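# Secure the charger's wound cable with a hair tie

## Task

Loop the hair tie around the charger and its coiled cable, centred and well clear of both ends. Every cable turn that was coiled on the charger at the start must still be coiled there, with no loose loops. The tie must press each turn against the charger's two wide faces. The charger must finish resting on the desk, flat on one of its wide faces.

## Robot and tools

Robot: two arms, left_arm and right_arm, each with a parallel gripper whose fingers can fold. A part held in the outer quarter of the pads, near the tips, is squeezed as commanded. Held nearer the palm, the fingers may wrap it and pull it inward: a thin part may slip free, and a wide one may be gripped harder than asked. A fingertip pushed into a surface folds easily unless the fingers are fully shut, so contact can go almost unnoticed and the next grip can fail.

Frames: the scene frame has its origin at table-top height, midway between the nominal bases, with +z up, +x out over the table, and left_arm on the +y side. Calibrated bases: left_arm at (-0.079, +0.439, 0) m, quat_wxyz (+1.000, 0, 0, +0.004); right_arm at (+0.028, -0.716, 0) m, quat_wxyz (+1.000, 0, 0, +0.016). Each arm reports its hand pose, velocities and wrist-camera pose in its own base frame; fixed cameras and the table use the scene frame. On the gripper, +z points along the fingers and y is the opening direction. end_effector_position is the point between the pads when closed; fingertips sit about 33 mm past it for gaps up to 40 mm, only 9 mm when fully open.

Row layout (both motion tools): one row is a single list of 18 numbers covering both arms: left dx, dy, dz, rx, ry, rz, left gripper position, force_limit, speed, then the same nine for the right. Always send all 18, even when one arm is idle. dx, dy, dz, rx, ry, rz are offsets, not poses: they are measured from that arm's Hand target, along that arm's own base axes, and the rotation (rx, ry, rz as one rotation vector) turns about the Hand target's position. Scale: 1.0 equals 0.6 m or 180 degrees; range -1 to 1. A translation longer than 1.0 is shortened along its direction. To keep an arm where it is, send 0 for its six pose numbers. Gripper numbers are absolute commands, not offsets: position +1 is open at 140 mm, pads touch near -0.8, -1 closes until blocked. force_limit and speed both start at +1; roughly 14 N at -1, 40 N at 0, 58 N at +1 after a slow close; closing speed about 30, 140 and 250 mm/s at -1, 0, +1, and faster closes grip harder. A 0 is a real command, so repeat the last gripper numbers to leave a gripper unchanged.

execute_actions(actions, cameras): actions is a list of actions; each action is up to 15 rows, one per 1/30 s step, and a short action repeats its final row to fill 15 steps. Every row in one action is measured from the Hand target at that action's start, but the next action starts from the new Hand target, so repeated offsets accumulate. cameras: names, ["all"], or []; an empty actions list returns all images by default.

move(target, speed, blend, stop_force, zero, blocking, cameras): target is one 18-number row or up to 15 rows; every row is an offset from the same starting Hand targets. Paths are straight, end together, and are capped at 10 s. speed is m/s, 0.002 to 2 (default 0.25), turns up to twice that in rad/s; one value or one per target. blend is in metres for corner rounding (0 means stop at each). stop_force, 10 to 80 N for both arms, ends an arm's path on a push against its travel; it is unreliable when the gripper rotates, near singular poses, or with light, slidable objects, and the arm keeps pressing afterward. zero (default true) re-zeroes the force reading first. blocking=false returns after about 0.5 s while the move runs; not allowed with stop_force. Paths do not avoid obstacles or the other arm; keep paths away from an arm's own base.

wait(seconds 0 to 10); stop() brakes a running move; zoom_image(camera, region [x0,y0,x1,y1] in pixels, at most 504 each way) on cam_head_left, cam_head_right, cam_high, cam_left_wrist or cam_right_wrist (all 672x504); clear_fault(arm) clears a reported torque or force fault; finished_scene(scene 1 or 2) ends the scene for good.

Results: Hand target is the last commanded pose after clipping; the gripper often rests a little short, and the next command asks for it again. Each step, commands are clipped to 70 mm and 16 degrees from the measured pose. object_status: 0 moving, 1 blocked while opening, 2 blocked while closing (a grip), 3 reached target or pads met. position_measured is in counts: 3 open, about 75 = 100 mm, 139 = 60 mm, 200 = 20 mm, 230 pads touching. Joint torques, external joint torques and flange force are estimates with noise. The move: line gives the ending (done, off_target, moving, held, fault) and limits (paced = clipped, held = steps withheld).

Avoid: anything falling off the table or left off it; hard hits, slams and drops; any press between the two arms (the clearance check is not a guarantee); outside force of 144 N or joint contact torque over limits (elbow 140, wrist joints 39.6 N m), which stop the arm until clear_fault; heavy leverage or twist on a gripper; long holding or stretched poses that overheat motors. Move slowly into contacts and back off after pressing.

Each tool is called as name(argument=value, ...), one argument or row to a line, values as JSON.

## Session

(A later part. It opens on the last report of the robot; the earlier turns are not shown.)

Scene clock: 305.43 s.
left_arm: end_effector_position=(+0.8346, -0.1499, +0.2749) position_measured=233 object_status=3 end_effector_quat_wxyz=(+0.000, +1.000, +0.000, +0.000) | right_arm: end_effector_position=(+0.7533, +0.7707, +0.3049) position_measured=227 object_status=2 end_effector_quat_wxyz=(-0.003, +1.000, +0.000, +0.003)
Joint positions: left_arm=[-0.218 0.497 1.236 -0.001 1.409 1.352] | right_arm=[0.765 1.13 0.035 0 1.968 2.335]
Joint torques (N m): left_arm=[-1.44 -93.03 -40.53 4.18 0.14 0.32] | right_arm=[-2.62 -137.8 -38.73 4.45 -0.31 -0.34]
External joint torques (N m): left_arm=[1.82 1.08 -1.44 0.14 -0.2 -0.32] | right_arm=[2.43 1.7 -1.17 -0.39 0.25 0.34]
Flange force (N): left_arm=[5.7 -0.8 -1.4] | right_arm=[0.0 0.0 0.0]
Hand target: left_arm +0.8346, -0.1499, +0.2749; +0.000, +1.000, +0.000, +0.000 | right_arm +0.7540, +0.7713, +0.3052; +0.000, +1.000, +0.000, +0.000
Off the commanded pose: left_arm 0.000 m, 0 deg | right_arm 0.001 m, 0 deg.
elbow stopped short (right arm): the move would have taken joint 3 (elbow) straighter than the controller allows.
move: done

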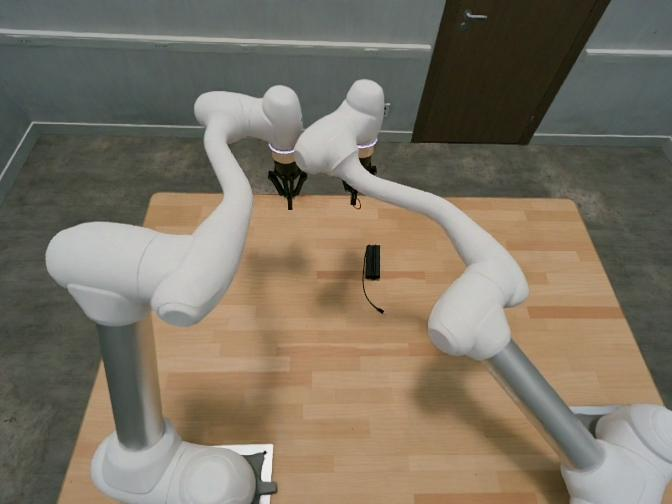

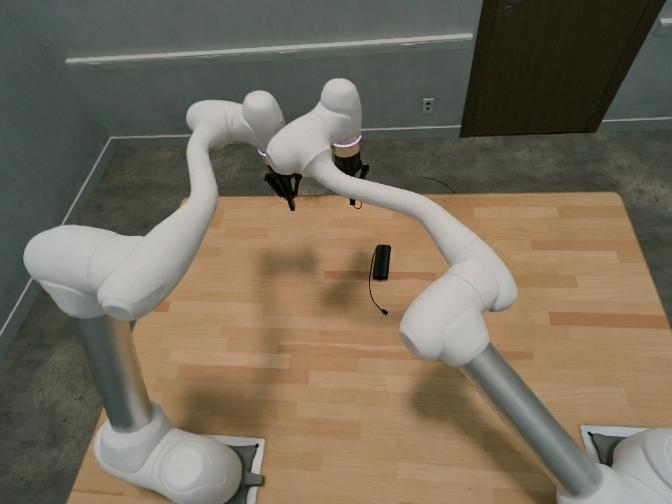

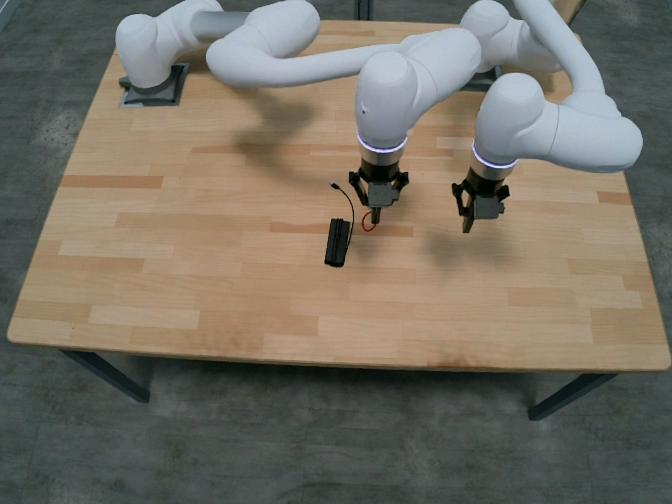

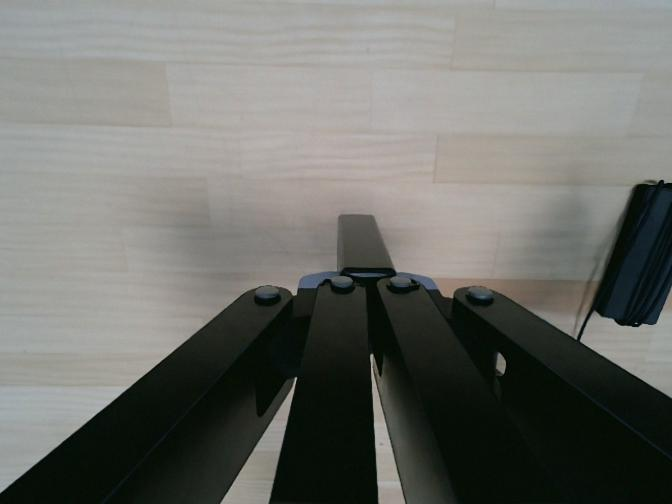

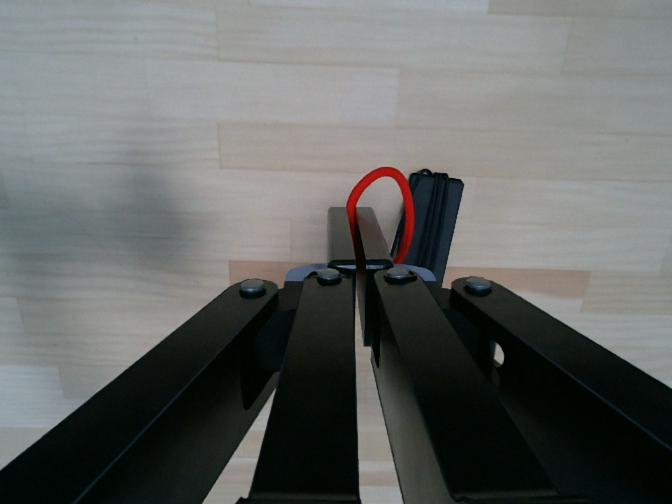

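move(
  target=[
    [0,0.1,0.06,0,0,0,-1,0,0,-0.157,-0.118,0.092,0.25,0,0,-1,0,-1],
    [-0.157,0.0,0.063,-0.3849,-0.3849,-0.3849,-1,0,0,-0.157,-0.118,0.092,0.25,0,0,-1,0,-1],
  ],
  cameras=["all"],
  speed=0.3,
)

Scene clock: 339.20 s.
left_arm: end_effector_position=(+0.7404, -0.1499, +0.3128) position_measured=233 object_status=3 end_effector_quat_wxyz=(+0.500, +0.500, -0.500, +0.500) | right_arm: end_effector_position=(+0.6598, +0.7005, +0.3604) position_measured=227 object_status=2 end_effector_quat_wxyz=(-0.383, +0.924, +0.000, +0.001)
Joint positions: left_arm=[0.196 0.572 1.702 -1.443 1.721 3.853] | right_arm=[0.572 0.433 1.353 0.774 1.017 1.834]
Joint torques (N m): left_arm=[-1.29 -87.31 -27.96 -1.84 2.01 0.32] | right_arm=[-2.28 -90.16 -42.5 5.14 -0.83 -0.32]
External joint torques (N m): left_arm=[1.39 1.35 -1.13 0.17 -0.17 -0.32] | right_arm=[2.09 2.48 -0.97 -0.47 0.26 0.29]
Flange force (N): left_arm=[-0.5 -4.0 -2.8] | right_arm=[4.0 -5.4 3.4]
Hand target: left_arm +0.7404, -0.1499, +0.3127; +0.500, +0.500, -0.500, +0.500 | right_arm +0.6598, +0.7005, +0.3604; -0.383, +0.924, +0.000, +0.001
Off the commanded pose: left_arm 0.000 m, 0 deg | right_arm 0.000 m, 0 deg.
move: done

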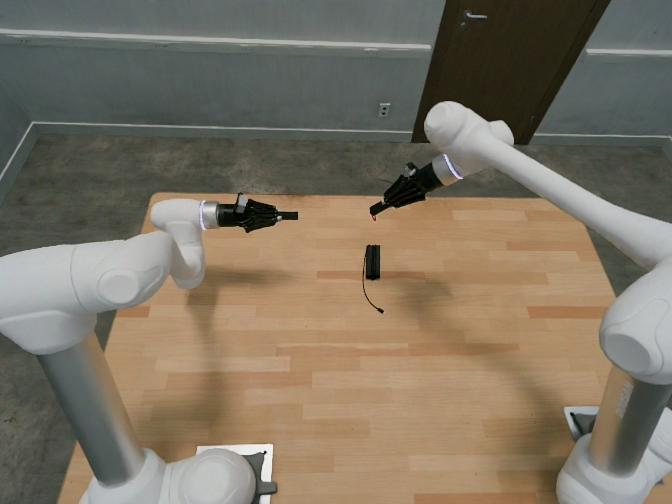

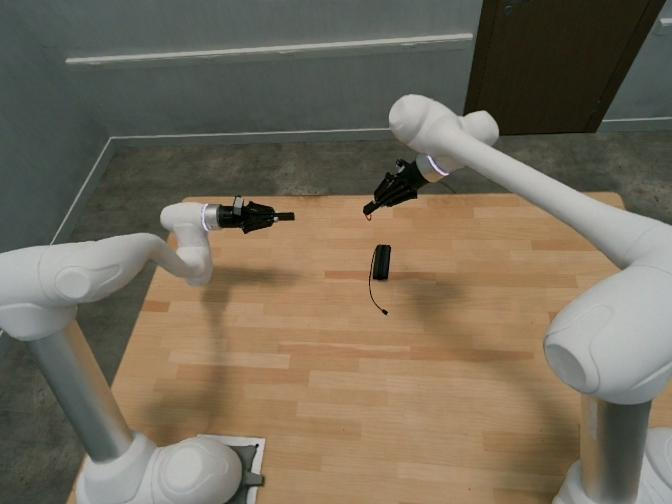

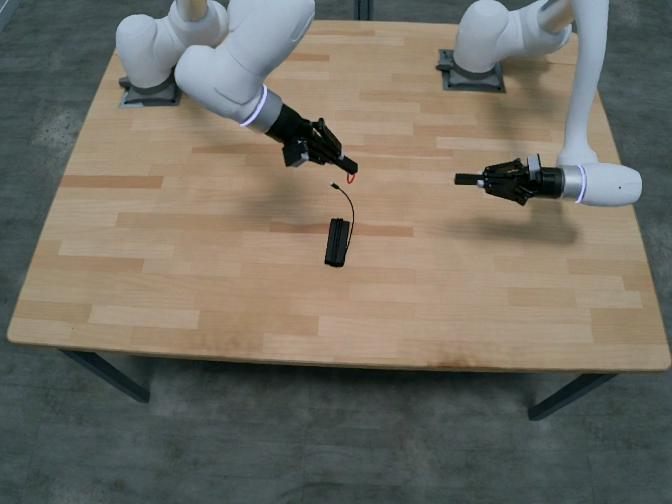

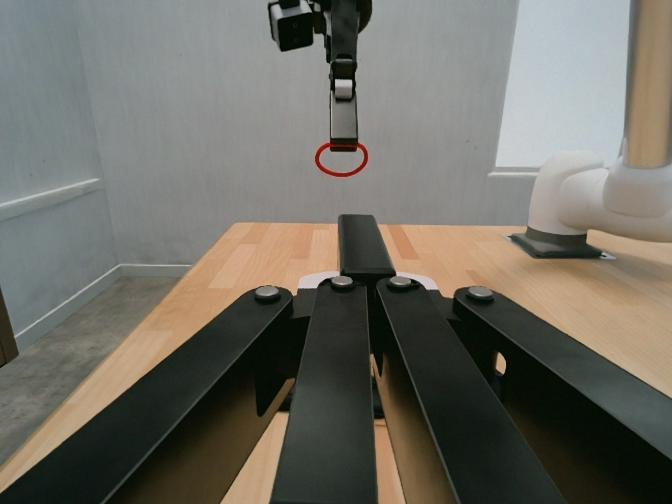

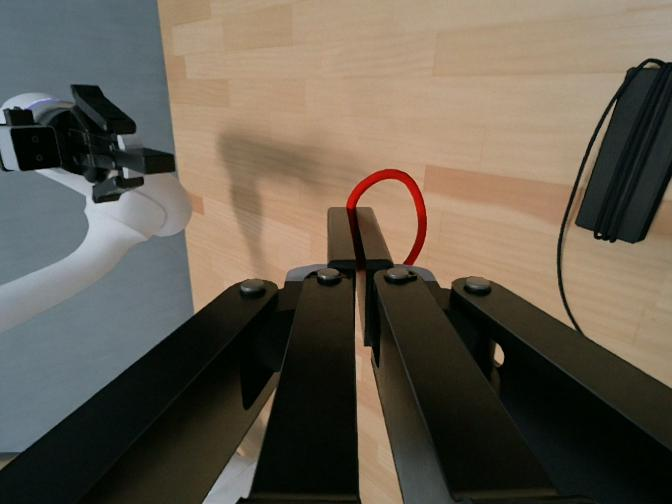

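zoom_image(
  camera="cam_left_wrist",
  region=[260, 80, 420, 240],
)

zoom_image(
  camera="cam_high",
  region=[280, 120, 400, 210],
)

zoom_image(
  camera="cam_head_left",
  region=[330, 150, 450, 240],
)

Scaled by 3.150.

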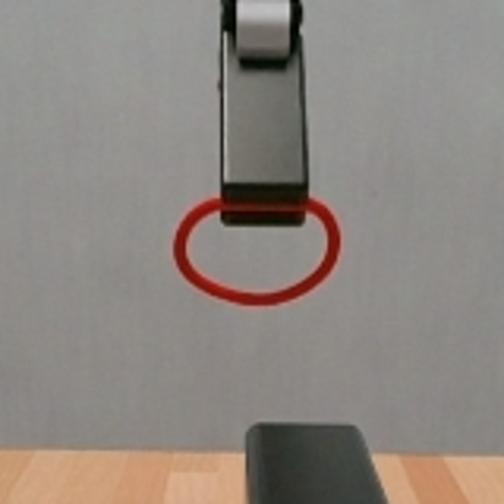

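Scaled by 4.200.

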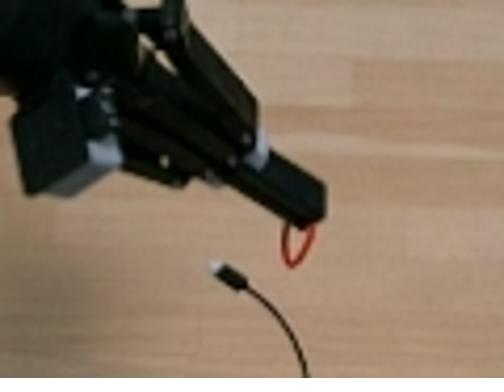

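Scaled by 4.200.

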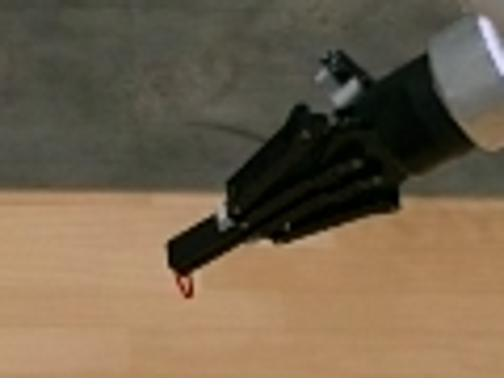

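move(
  target=[
    [0,0,0,0,0.5,0,-1,0,0,0,0,0,0,0,0,-1,0,-1],
    [0,-0.27,0,0,0.5,0,-1,0,0,0,0,0,0,0,0,-1,0,-1],
  ],
  cameras=["all"],
  speed=0.3,
)

zoom_image(
  camera="cam_left_wrist",
  region=[220, 80, 480, 300],
)

zoom_image(
  camera="cam_high",
  region=[300, 110, 440, 220],
)

zoom_image(
  camera="cam_head_left",
  region=[280, 160, 420, 260],
)

Scene clock: 368.93 s.
left_arm: end_effector_position=(+0.7404, -0.3119, +0.3129) position_measured=233 object_status=3 end_effector_quat_wxyz=(+0.707, +0.707, +0.000, +0.000) | right_arm: end_effector_position=(+0.6598, +0.7005, +0.3604) position_measured=227 object_status=2 end_effector_quat_wxyz=(-0.383, +0.924, +0.000, +0.001)
Joint positions: left_arm=[-0.019 0.544 1.75 -1.584 1.557 2.295] | right_arm=[0.572 0.433 1.353 0.774 1.017 1.834]
Joint torques (N m): left_arm=[-1.15 -84.34 -27.88 -2.36 2.05 0.34] | right_arm=[-2.14 -90.29 -42.48 5.14 -0.83 -0.32]
External joint torques (N m): left_arm=[1.18 0.98 -1.15 0.22 -0.19 -0.29] | right_arm=[2.27 2.57 -1.05 -0.46 0.27 0.29]
Flange force (N): left_arm=[4.0 -0.1 -1.7] | right_arm=[4.2 -5.8 3.6]
Hand target: left_arm +0.7404, -0.3119, +0.3127; +0.707, +0.707, +0.000, +0.000 | right_arm +0.6598, +0.7005, +0.3604; -0.383, +0.924, +0.000, +0.001
Off the commanded pose: left_arm 0.000 m, 0 deg | right_arm 0.000 m, 0 deg.
move: done

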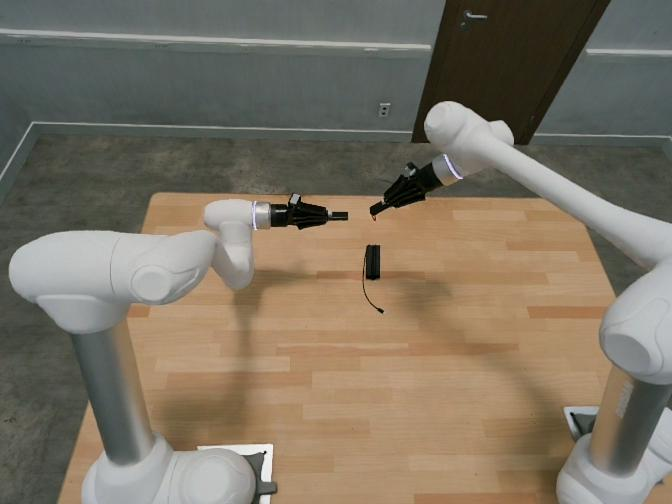

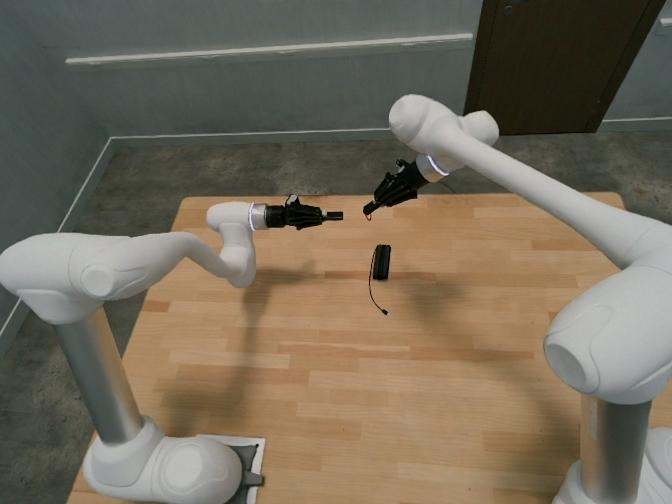

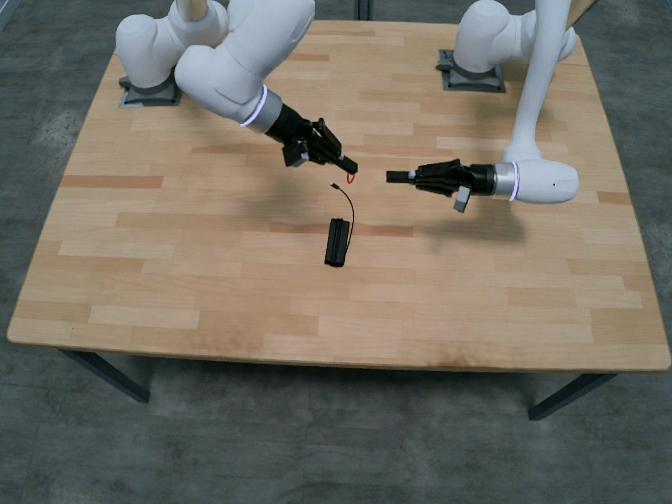

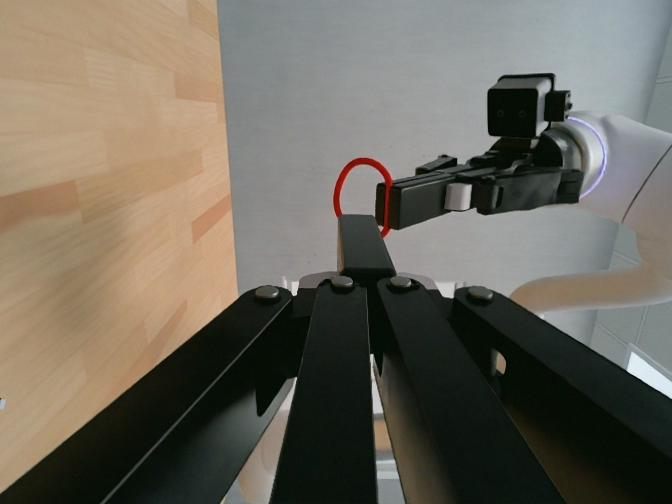

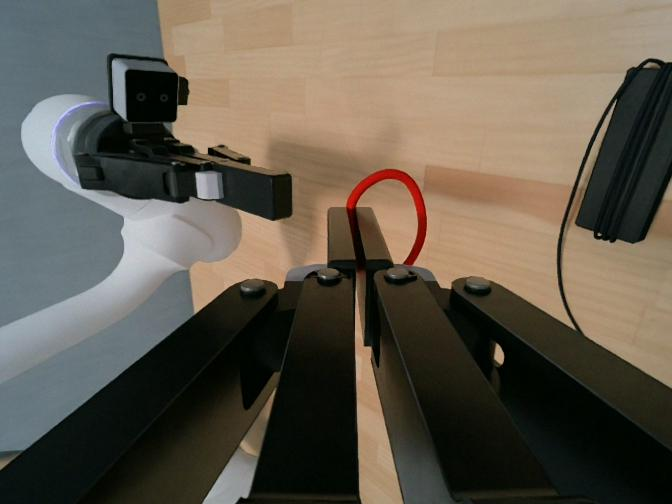

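Scaled by 1.938.

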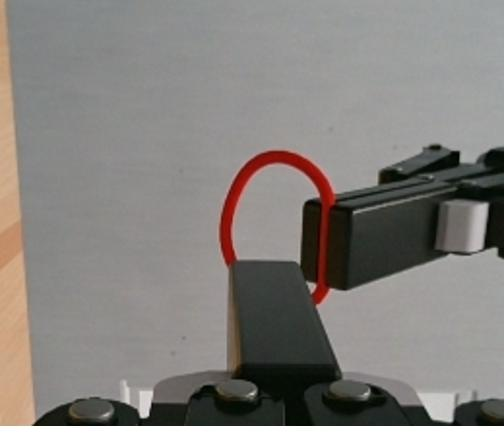

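Scaled by 3.600.

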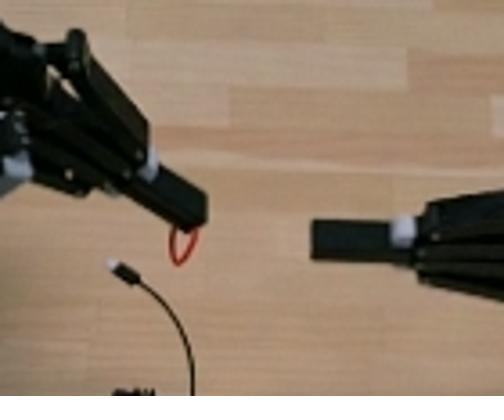

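Scaled by 3.600.

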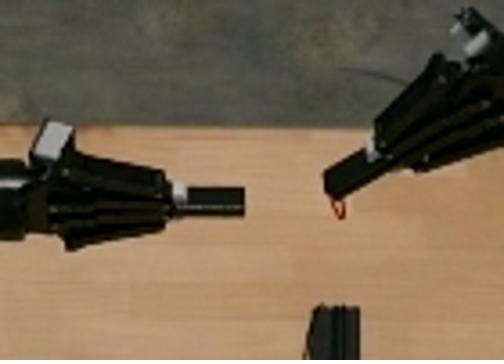

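move(
  target=[
    [-0.012,-0.095,0.008,0,0,0,-1,0,0,0,0,0,0,0,0,-1,0,-1],
  ],
  cameras=["cam_left_wrist","cam_high","cam_right_wrist"],
  speed=0.15,
)

zoom_image(
  camera="cam_left_wrist",
  region=[280, 120, 440, 280],
)

zoom_image(
  camera="cam_high",
  region=[310, 130, 410, 210],
)

Scene clock: 377.70 s.
left_arm: end_effector_position=(+0.7333, -0.3689, +0.3175) position_measured=233 object_status=3 end_effector_quat_wxyz=(+0.707, +0.707, +0.000, +0.000) | right_arm: end_effector_position=(+0.6598, +0.7005, +0.3604) position_measured=227 object_status=2 end_effector_quat_wxyz=(-0.383, +0.924, +0.000, +0.001)
Joint positions: left_arm=[-0.097 0.531 1.762 -1.635 1.499 2.295] | right_arm=[0.572 0.433 1.353 0.774 1.017 1.834]
Joint torques (N m): left_arm=[-0.79 -83.58 -28.08 -2.54 1.98 0.39] | right_arm=[-1.94 -90 -42.67 5.16 -0.82 -0.31]
External joint torques (N m): left_arm=[0.43 1.35 -1.19 0.22 -0.12 -0.34] | right_arm=[1.91 3.06 -0.49 -0.53 0.26 0.28]
Flange force (N): left_arm=[4.6 -0.3 -0.5] | right_arm=[4.0 -4.7 3.8]
Hand target: left_arm +0.7332, -0.3689, +0.3175; +0.707, +0.707, +0.000, +0.000 | right_arm +0.6598, +0.7005, +0.3604; -0.383, +0.924, +0.000, +0.001
Off the commanded pose: left_arm 0.000 m, 0 deg | right_arm 0.000 m, 0 deg.
move: done
Images, in order (width x height): cam_high 672x504, cam_left_wrist 672x504, cam_right_wrist 672x504.

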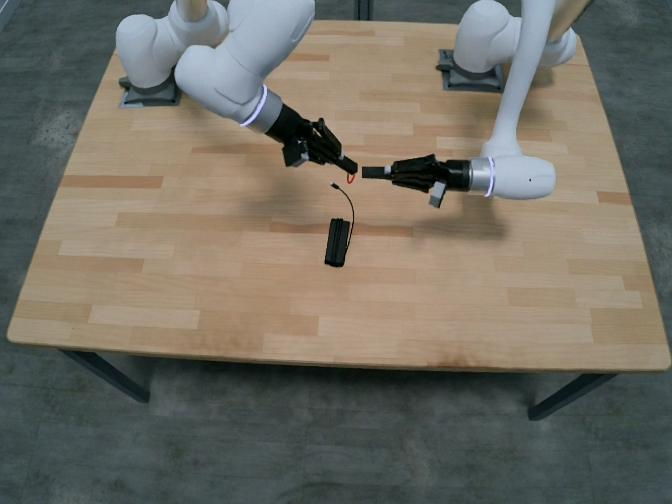

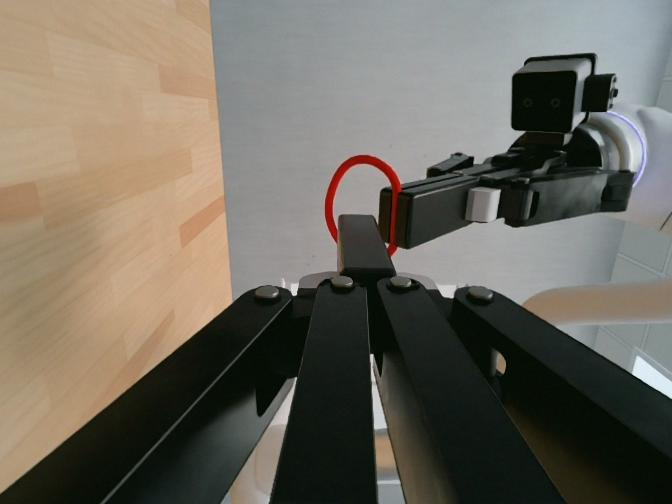

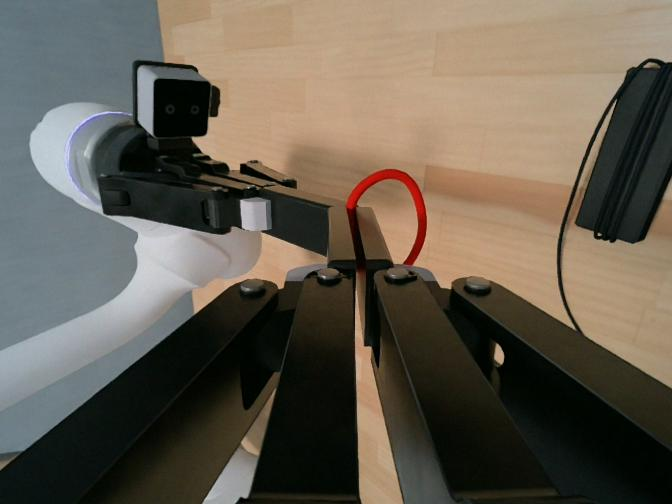

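Scaled by 3.150.

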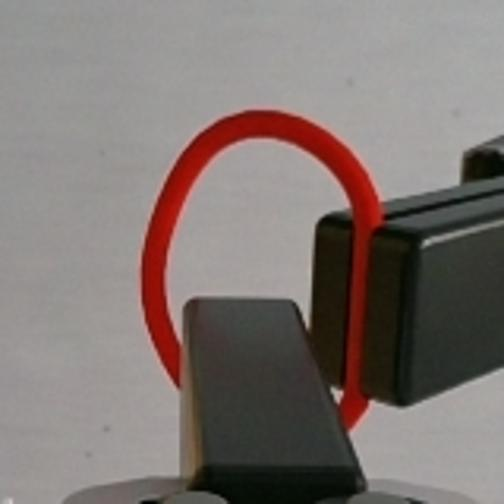

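Scaled by 5.040.

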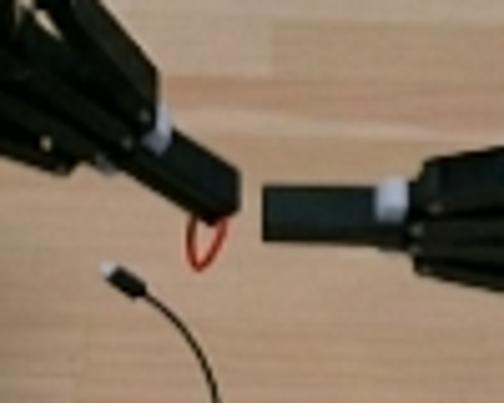

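move(
  target=[
    [0,-0.047,0.0033,0,0,0,-1,0,0,0,0,0,0,0,0,-1,0,-1],
  ],
  cameras=["cam_left_wrist","cam_high","cam_right_wrist"],
  speed=0.06,
)

zoom_image(
  camera="cam_left_wrist",
  region=[280, 120, 440, 280],
)

zoom_image(
  camera="cam_high",
  region=[310, 130, 410, 210],
)

Scene clock: 386.97 s.
left_arm: end_effector_position=(+0.7332, -0.3971, +0.3197) position_measured=233 object_status=3 end_effector_quat_wxyz=(+0.707, +0.707, +0.000, +0.000) | right_arm: end_effector_position=(+0.6598, +0.7005, +0.3604) position_measured=227 object_status=2 end_effector_quat_wxyz=(-0.383, +0.924, +0.000, +0.001)
Joint positions: left_arm=[-0.135 0.531 1.757 -1.66 1.47 2.293] | right_arm=[0.572 0.433 1.353 0.774 1.017 1.834]
Joint torques (N m): left_arm=[-1.4 -83.39 -28.36 -2.6 2.03 0.37] | right_arm=[-2.24 -90.26 -42.56 5.13 -0.84 -0.33]
External joint torques (N m): left_arm=[1.23 0.85 -1.18 0.22 -0.17 -0.32] | right_arm=[2.44 3.03 -0.82 -0.47 0.28 0.3]
Flange force (N): left_arm=[4.2 0.2 -1.4] | right_arm=[4.3 -5.7 4.1]
Hand target: left_arm +0.7332, -0.3971, +0.3195; +0.707, +0.707, +0.000, +0.000 | right_arm +0.6598, +0.7005, +0.3604; -0.383, +0.924, +0.000, +0.001
Off the commanded pose: left_arm 0.000 m, 0 deg | right_arm 0.000 m, 0 deg.
move: done
Images, in order (width x height): cam_high 672x504, cam_left_wrist 672x504, cam_right_wrist 672x504.

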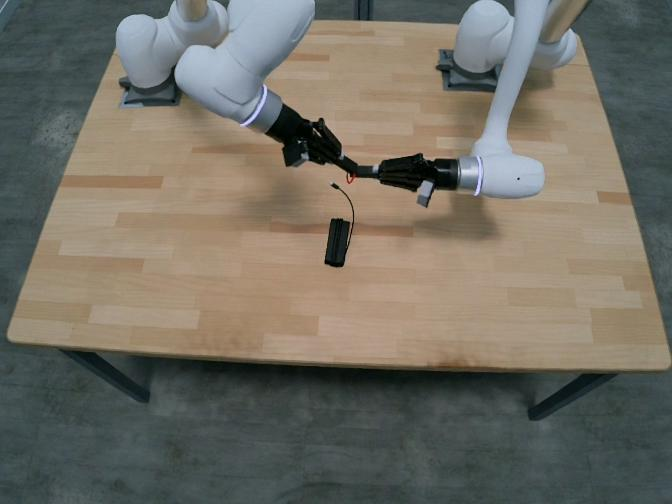

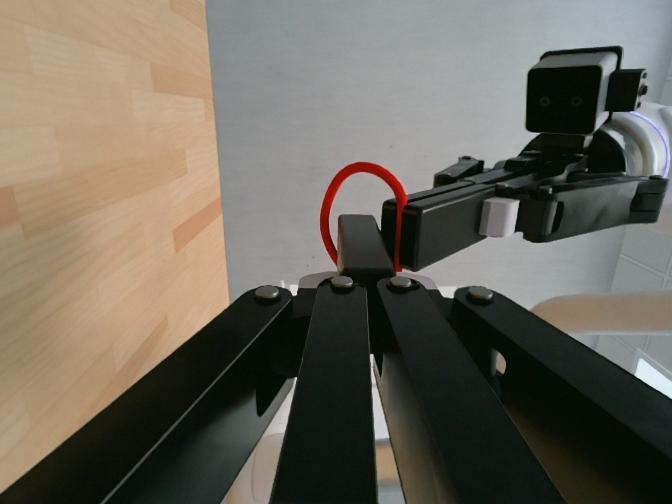

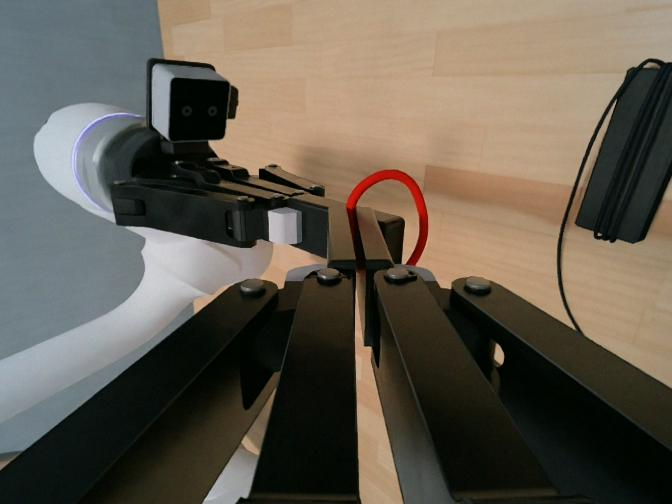

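Scaled by 3.150.

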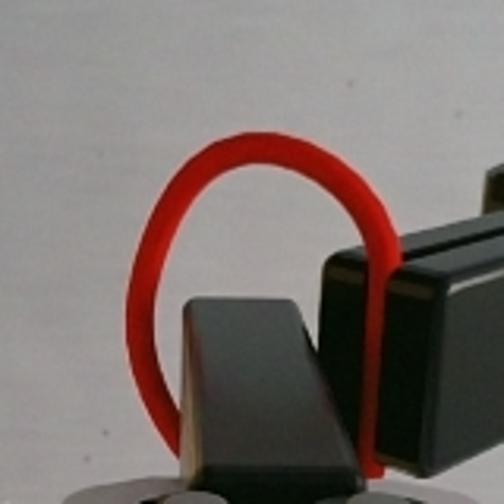

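Scaled by 5.040.

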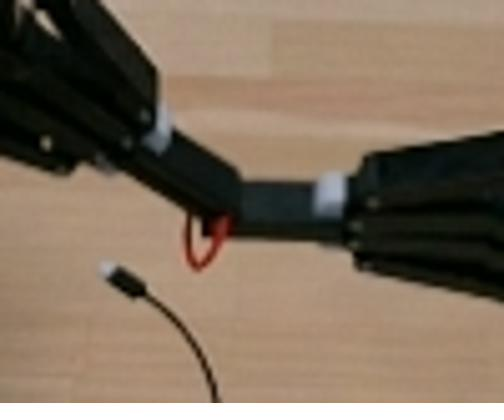

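move(
  target=[
    [0,-0.028,-0.0017,0,0,0,-1,0,0,0,0,0,0,0,0,-1,0,-1],
  ],
  cameras=["cam_left_wrist","cam_high","cam_right_wrist"],
  speed=0.06,
)

zoom_image(
  camera="cam_left_wrist",
  region=[280, 120, 440, 280],
)

zoom_image(
  camera="cam_high",
  region=[310, 130, 410, 210],
)

zoom_image(
  camera="cam_right_wrist",
  region=[280, 120, 480, 300],
)

Scene clock: 393.00 s.
left_arm: end_effector_position=(+0.7332, -0.4139, +0.3185) position_measured=233 object_status=3 end_effector_quat_wxyz=(+0.707, +0.707, +0.000, +0.000) | right_arm: end_effector_position=(+0.6598, +0.7005, +0.3604) position_measured=227 object_status=2 end_effector_quat_wxyz=(-0.383, +0.924, +0.000, +0.001)
Joint positions: left_arm=[-0.157 0.535 1.754 -1.675 1.453 2.294] | right_arm=[0.572 0.433 1.353 0.774 1.017 1.834]
Joint torques (N m): left_arm=[-1.45 -84.23 -28.34 -2.57 2.03 0.36] | right_arm=[-2.3 -90.09 -42.56 5.18 -0.84 -0.33]
External joint torques (N m): left_arm=[1.38 1.07 -1.31 0.14 -0.16 -0.31] | right_arm=[2.16 2.43 -0.94 -0.5 0.27 0.3]
Flange force (N): left_arm=[4.7 0.0 -1.4] | right_arm=[3.9 -5.5 3.4]
Hand target: left_arm +0.7332, -0.4139, +0.3185; +0.707, +0.707, +0.000, +0.000 | right_arm +0.6598, +0.7005, +0.3604; -0.383, +0.924, +0.000, +0.001
Off the commanded pose: left_arm 0.000 m, 0 deg | right_arm 0.000 m, 0 deg.
move: done
Images, in order (width x height): cam_high 672x504, cam_left_wrist 672x504, cam_right_wrist 672x504.

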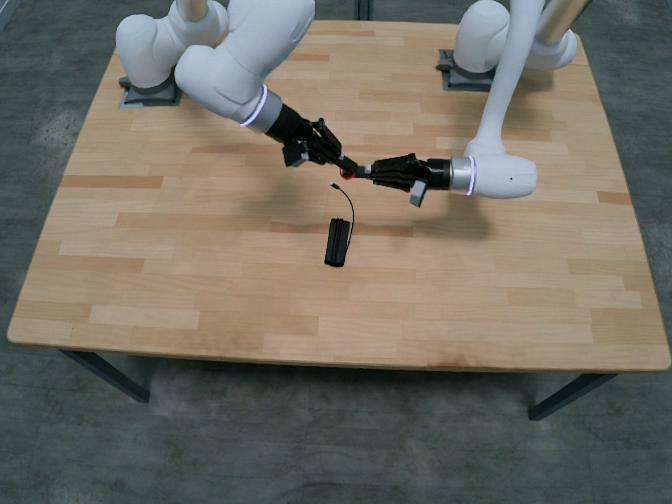

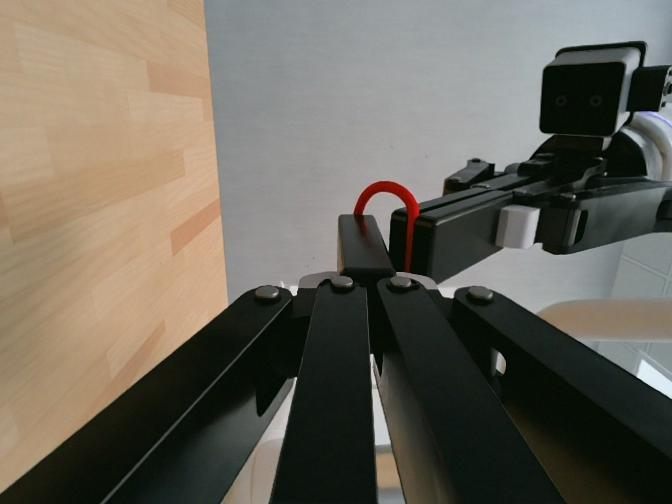

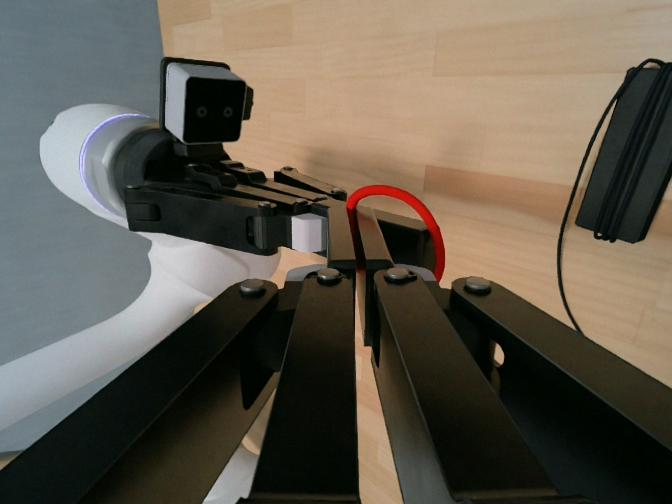

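Scaled by 3.150.

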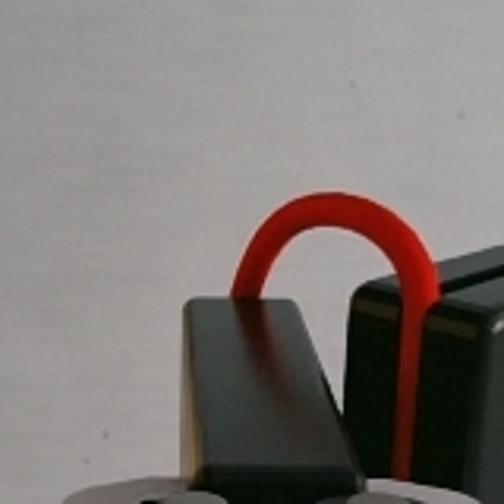

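Scaled by 5.040.

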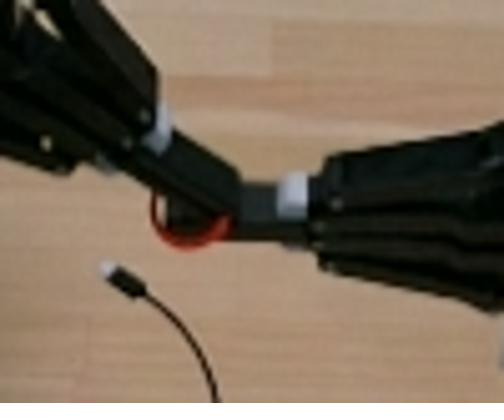

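Scaled by 2.520.

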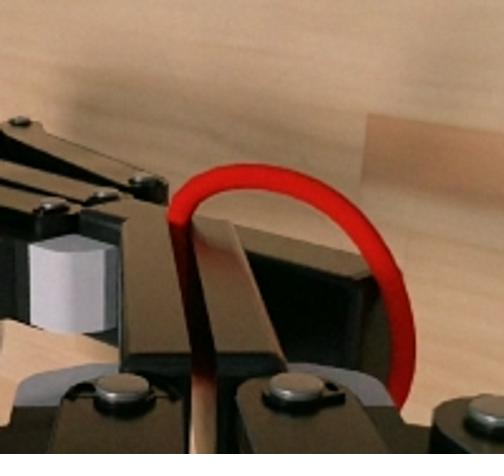

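move(
  target=[
    [0,0.05,0,0,0,0,-1,0,0,0,0,0,0,0,0,-1,0,-1],
  ],
  cameras=["cam_left_wrist","cam_high","cam_right_wrist"],
  speed=0.06,
)

zoom_image(
  camera="cam_left_wrist",
  region=[280, 120, 440, 280],
)

zoom_image(
  camera="cam_high",
  region=[310, 130, 410, 210],
)

zoom_image(
  camera="cam_right_wrist",
  region=[280, 120, 480, 300],
)

Scene clock: 406.53 s.
left_arm: end_effector_position=(+0.7332, -0.3840, +0.3185) position_measured=233 object_status=3 end_effector_quat_wxyz=(+0.707, +0.707, +0.000, +0.000) | right_arm: end_effector_position=(+0.6598, +0.7005, +0.3604) position_measured=227 object_status=2 end_effector_quat_wxyz=(-0.383, +0.924, +0.000, +0.001)
Joint positions: left_arm=[-0.117 0.531 1.76 -1.649 1.483 2.294] | right_arm=[0.572 0.433 1.353 0.774 1.017 1.834]
Joint torques (N m): left_arm=[-1.53 -83.53 -28.24 -2.54 2.02 0.38] | right_arm=[-2.26 -90.06 -42.47 5.16 -0.85 -0.34]
External joint torques (N m): left_arm=[1.83 1.1 -1.18 0.2 -0.17 -0.33] | right_arm=[2.01 2.61 -0.95 -0.49 0.29 0.3]
Flange force (N): left_arm=[4.5 -0.1 -2.2] | right_arm=[4.3 -5.4 3.5]
Hand target: left_arm +0.7332, -0.3839, +0.3185; +0.707, +0.707, +0.000, +0.000 | right_arm +0.6598, +0.7005, +0.3604; -0.383, +0.924, +0.000, +0.001
Off the commanded pose: left_arm 0.000 m, 0 deg | right_arm 0.000 m, 0 deg.
move: done
Images, in order (width x height): cam_high 672x504, cam_left_wrist 672x504, cam_right_wrist 672x504.

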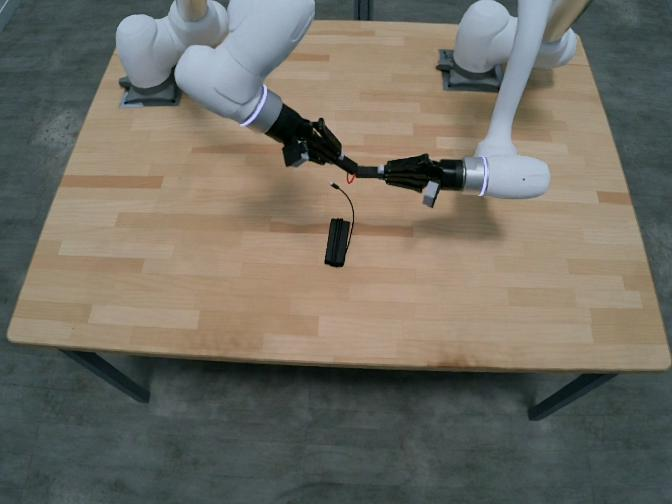

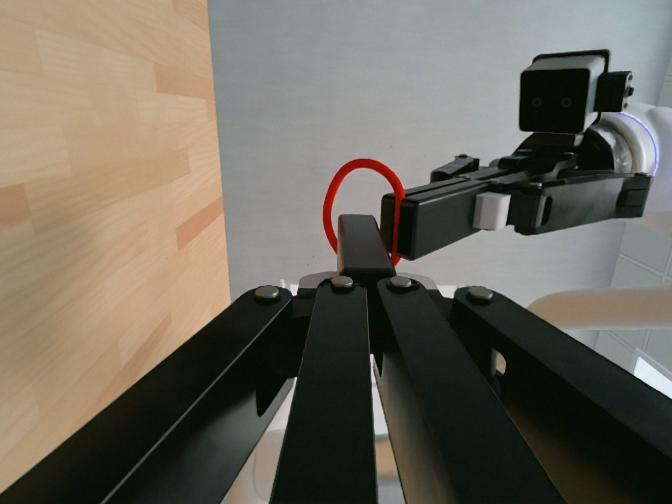

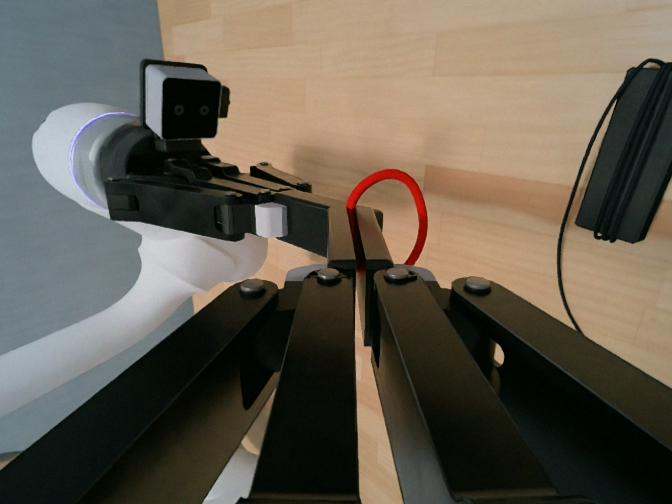

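Scaled by 3.150.

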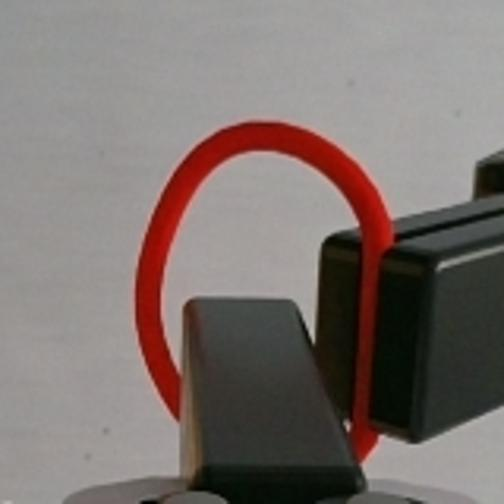

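Scaled by 5.040.

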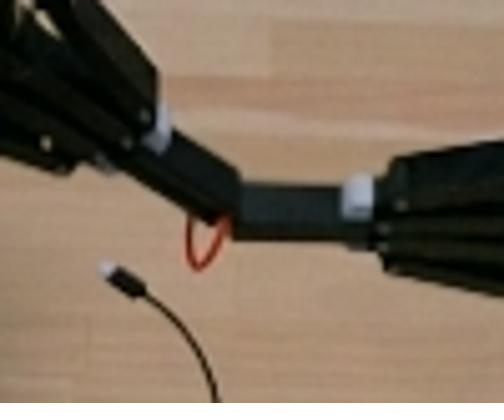

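Scaled by 2.520.

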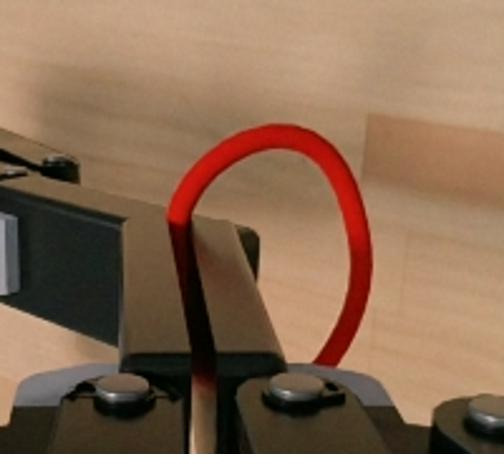

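move(
  target=[
    [0,0,0.0058,0,0,0,-1,0,0,0,0,0,0,0,0,-1,0,-1],
    [0,-0.048,0.0058,0,0,0,-1,0,0,0,0,0,0,0,0,-1,0,-1],
  ],
  cameras=["cam_left_wrist","cam_high","cam_right_wrist"],
  speed=0.05,
)

zoom_image(
  camera="cam_left_wrist",
  region=[280, 120, 440, 280],
)

zoom_image(
  camera="cam_high",
  region=[310, 130, 410, 210],
)

zoom_image(
  camera="cam_right_wrist",
  region=[280, 120, 480, 300],
)

Scene clock: 423.40 s.
left_arm: end_effector_position=(+0.7332, -0.4127, +0.3220) position_measured=233 object_status=3 end_effector_quat_wxyz=(+0.707, +0.707, +0.000, +0.000) | right_arm: end_effector_position=(+0.6598, +0.7004, +0.3605) position_measured=227 object_status=2 end_effector_quat_wxyz=(-0.383, +0.924, +0.000, +0.001)
Joint positions: left_arm=[-0.156 0.531 1.753 -1.674 1.454 2.289] | right_arm=[0.572 0.433 1.353 0.774 1.017 1.834]
Joint torques (N m): left_arm=[-1.48 -84.34 -28.94 -2.71 2.07 0.38] | right_arm=[-1.68 -89.85 -42.37 5.16 -0.81 -0.32]
External joint torques (N m): left_arm=[1.41 1.54 -0.84 0.28 -0.22 -0.33] | right_arm=[1.74 2.26 -1.04 -0.5 0.26 0.29]
Flange force (N): left_arm=[4.4 -0.6 -1.5] | right_arm=[4.1 -5.2 3.0]
Hand target: left_arm +0.7332, -0.4127, +0.3220; +0.707, +0.707, +0.000, +0.000 | right_arm +0.6598, +0.7005, +0.3604; -0.383, +0.924, +0.000, +0.001
Off the commanded pose: left_arm 0.000 m, 0 deg | right_arm 0.000 m, 0 deg.
move: done
Images, in order (width x height): cam_high 672x504, cam_left_wrist 672x504, cam_right_wrist 672x504.

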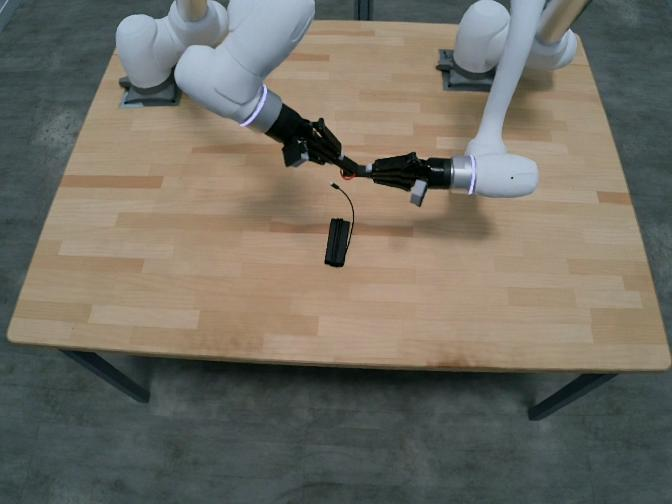

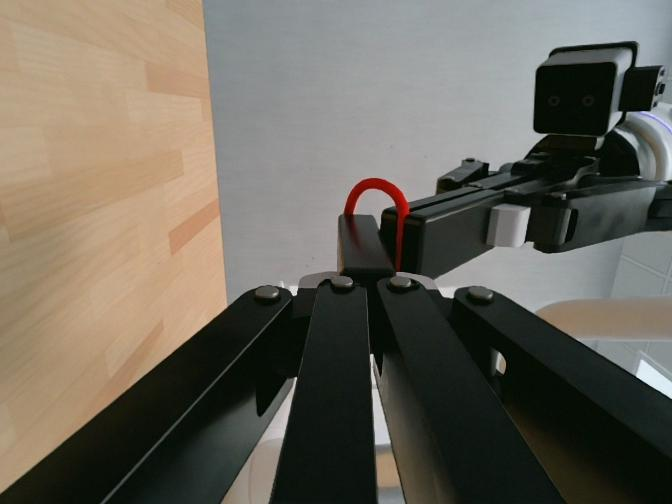

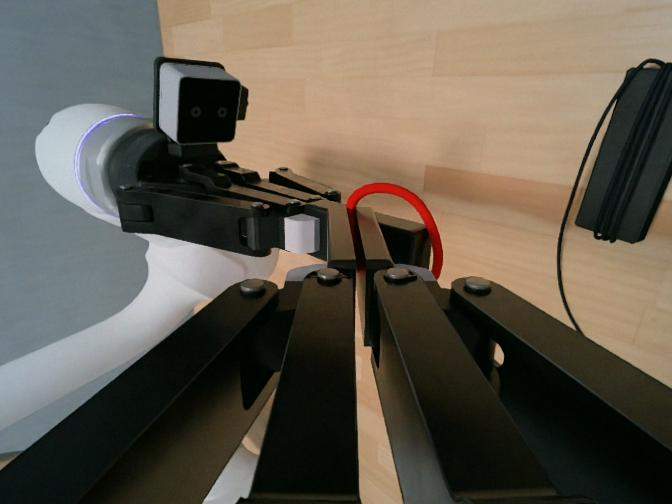

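Scaled by 3.150.

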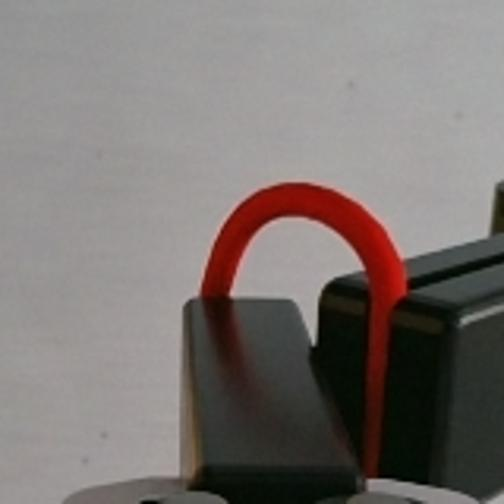

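Scaled by 5.040.

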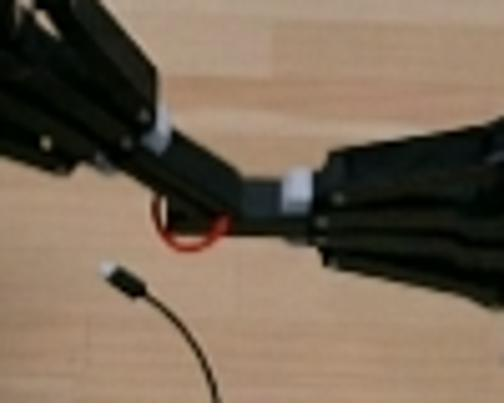

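Scaled by 2.520.

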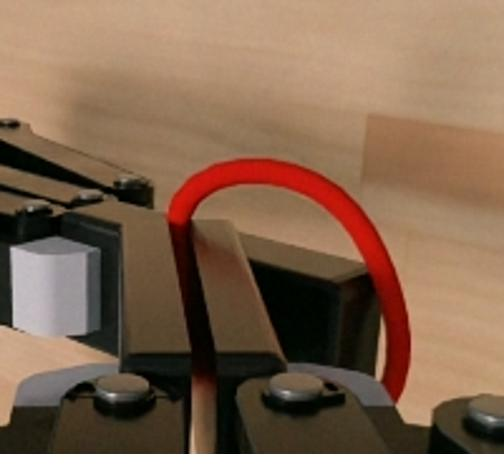

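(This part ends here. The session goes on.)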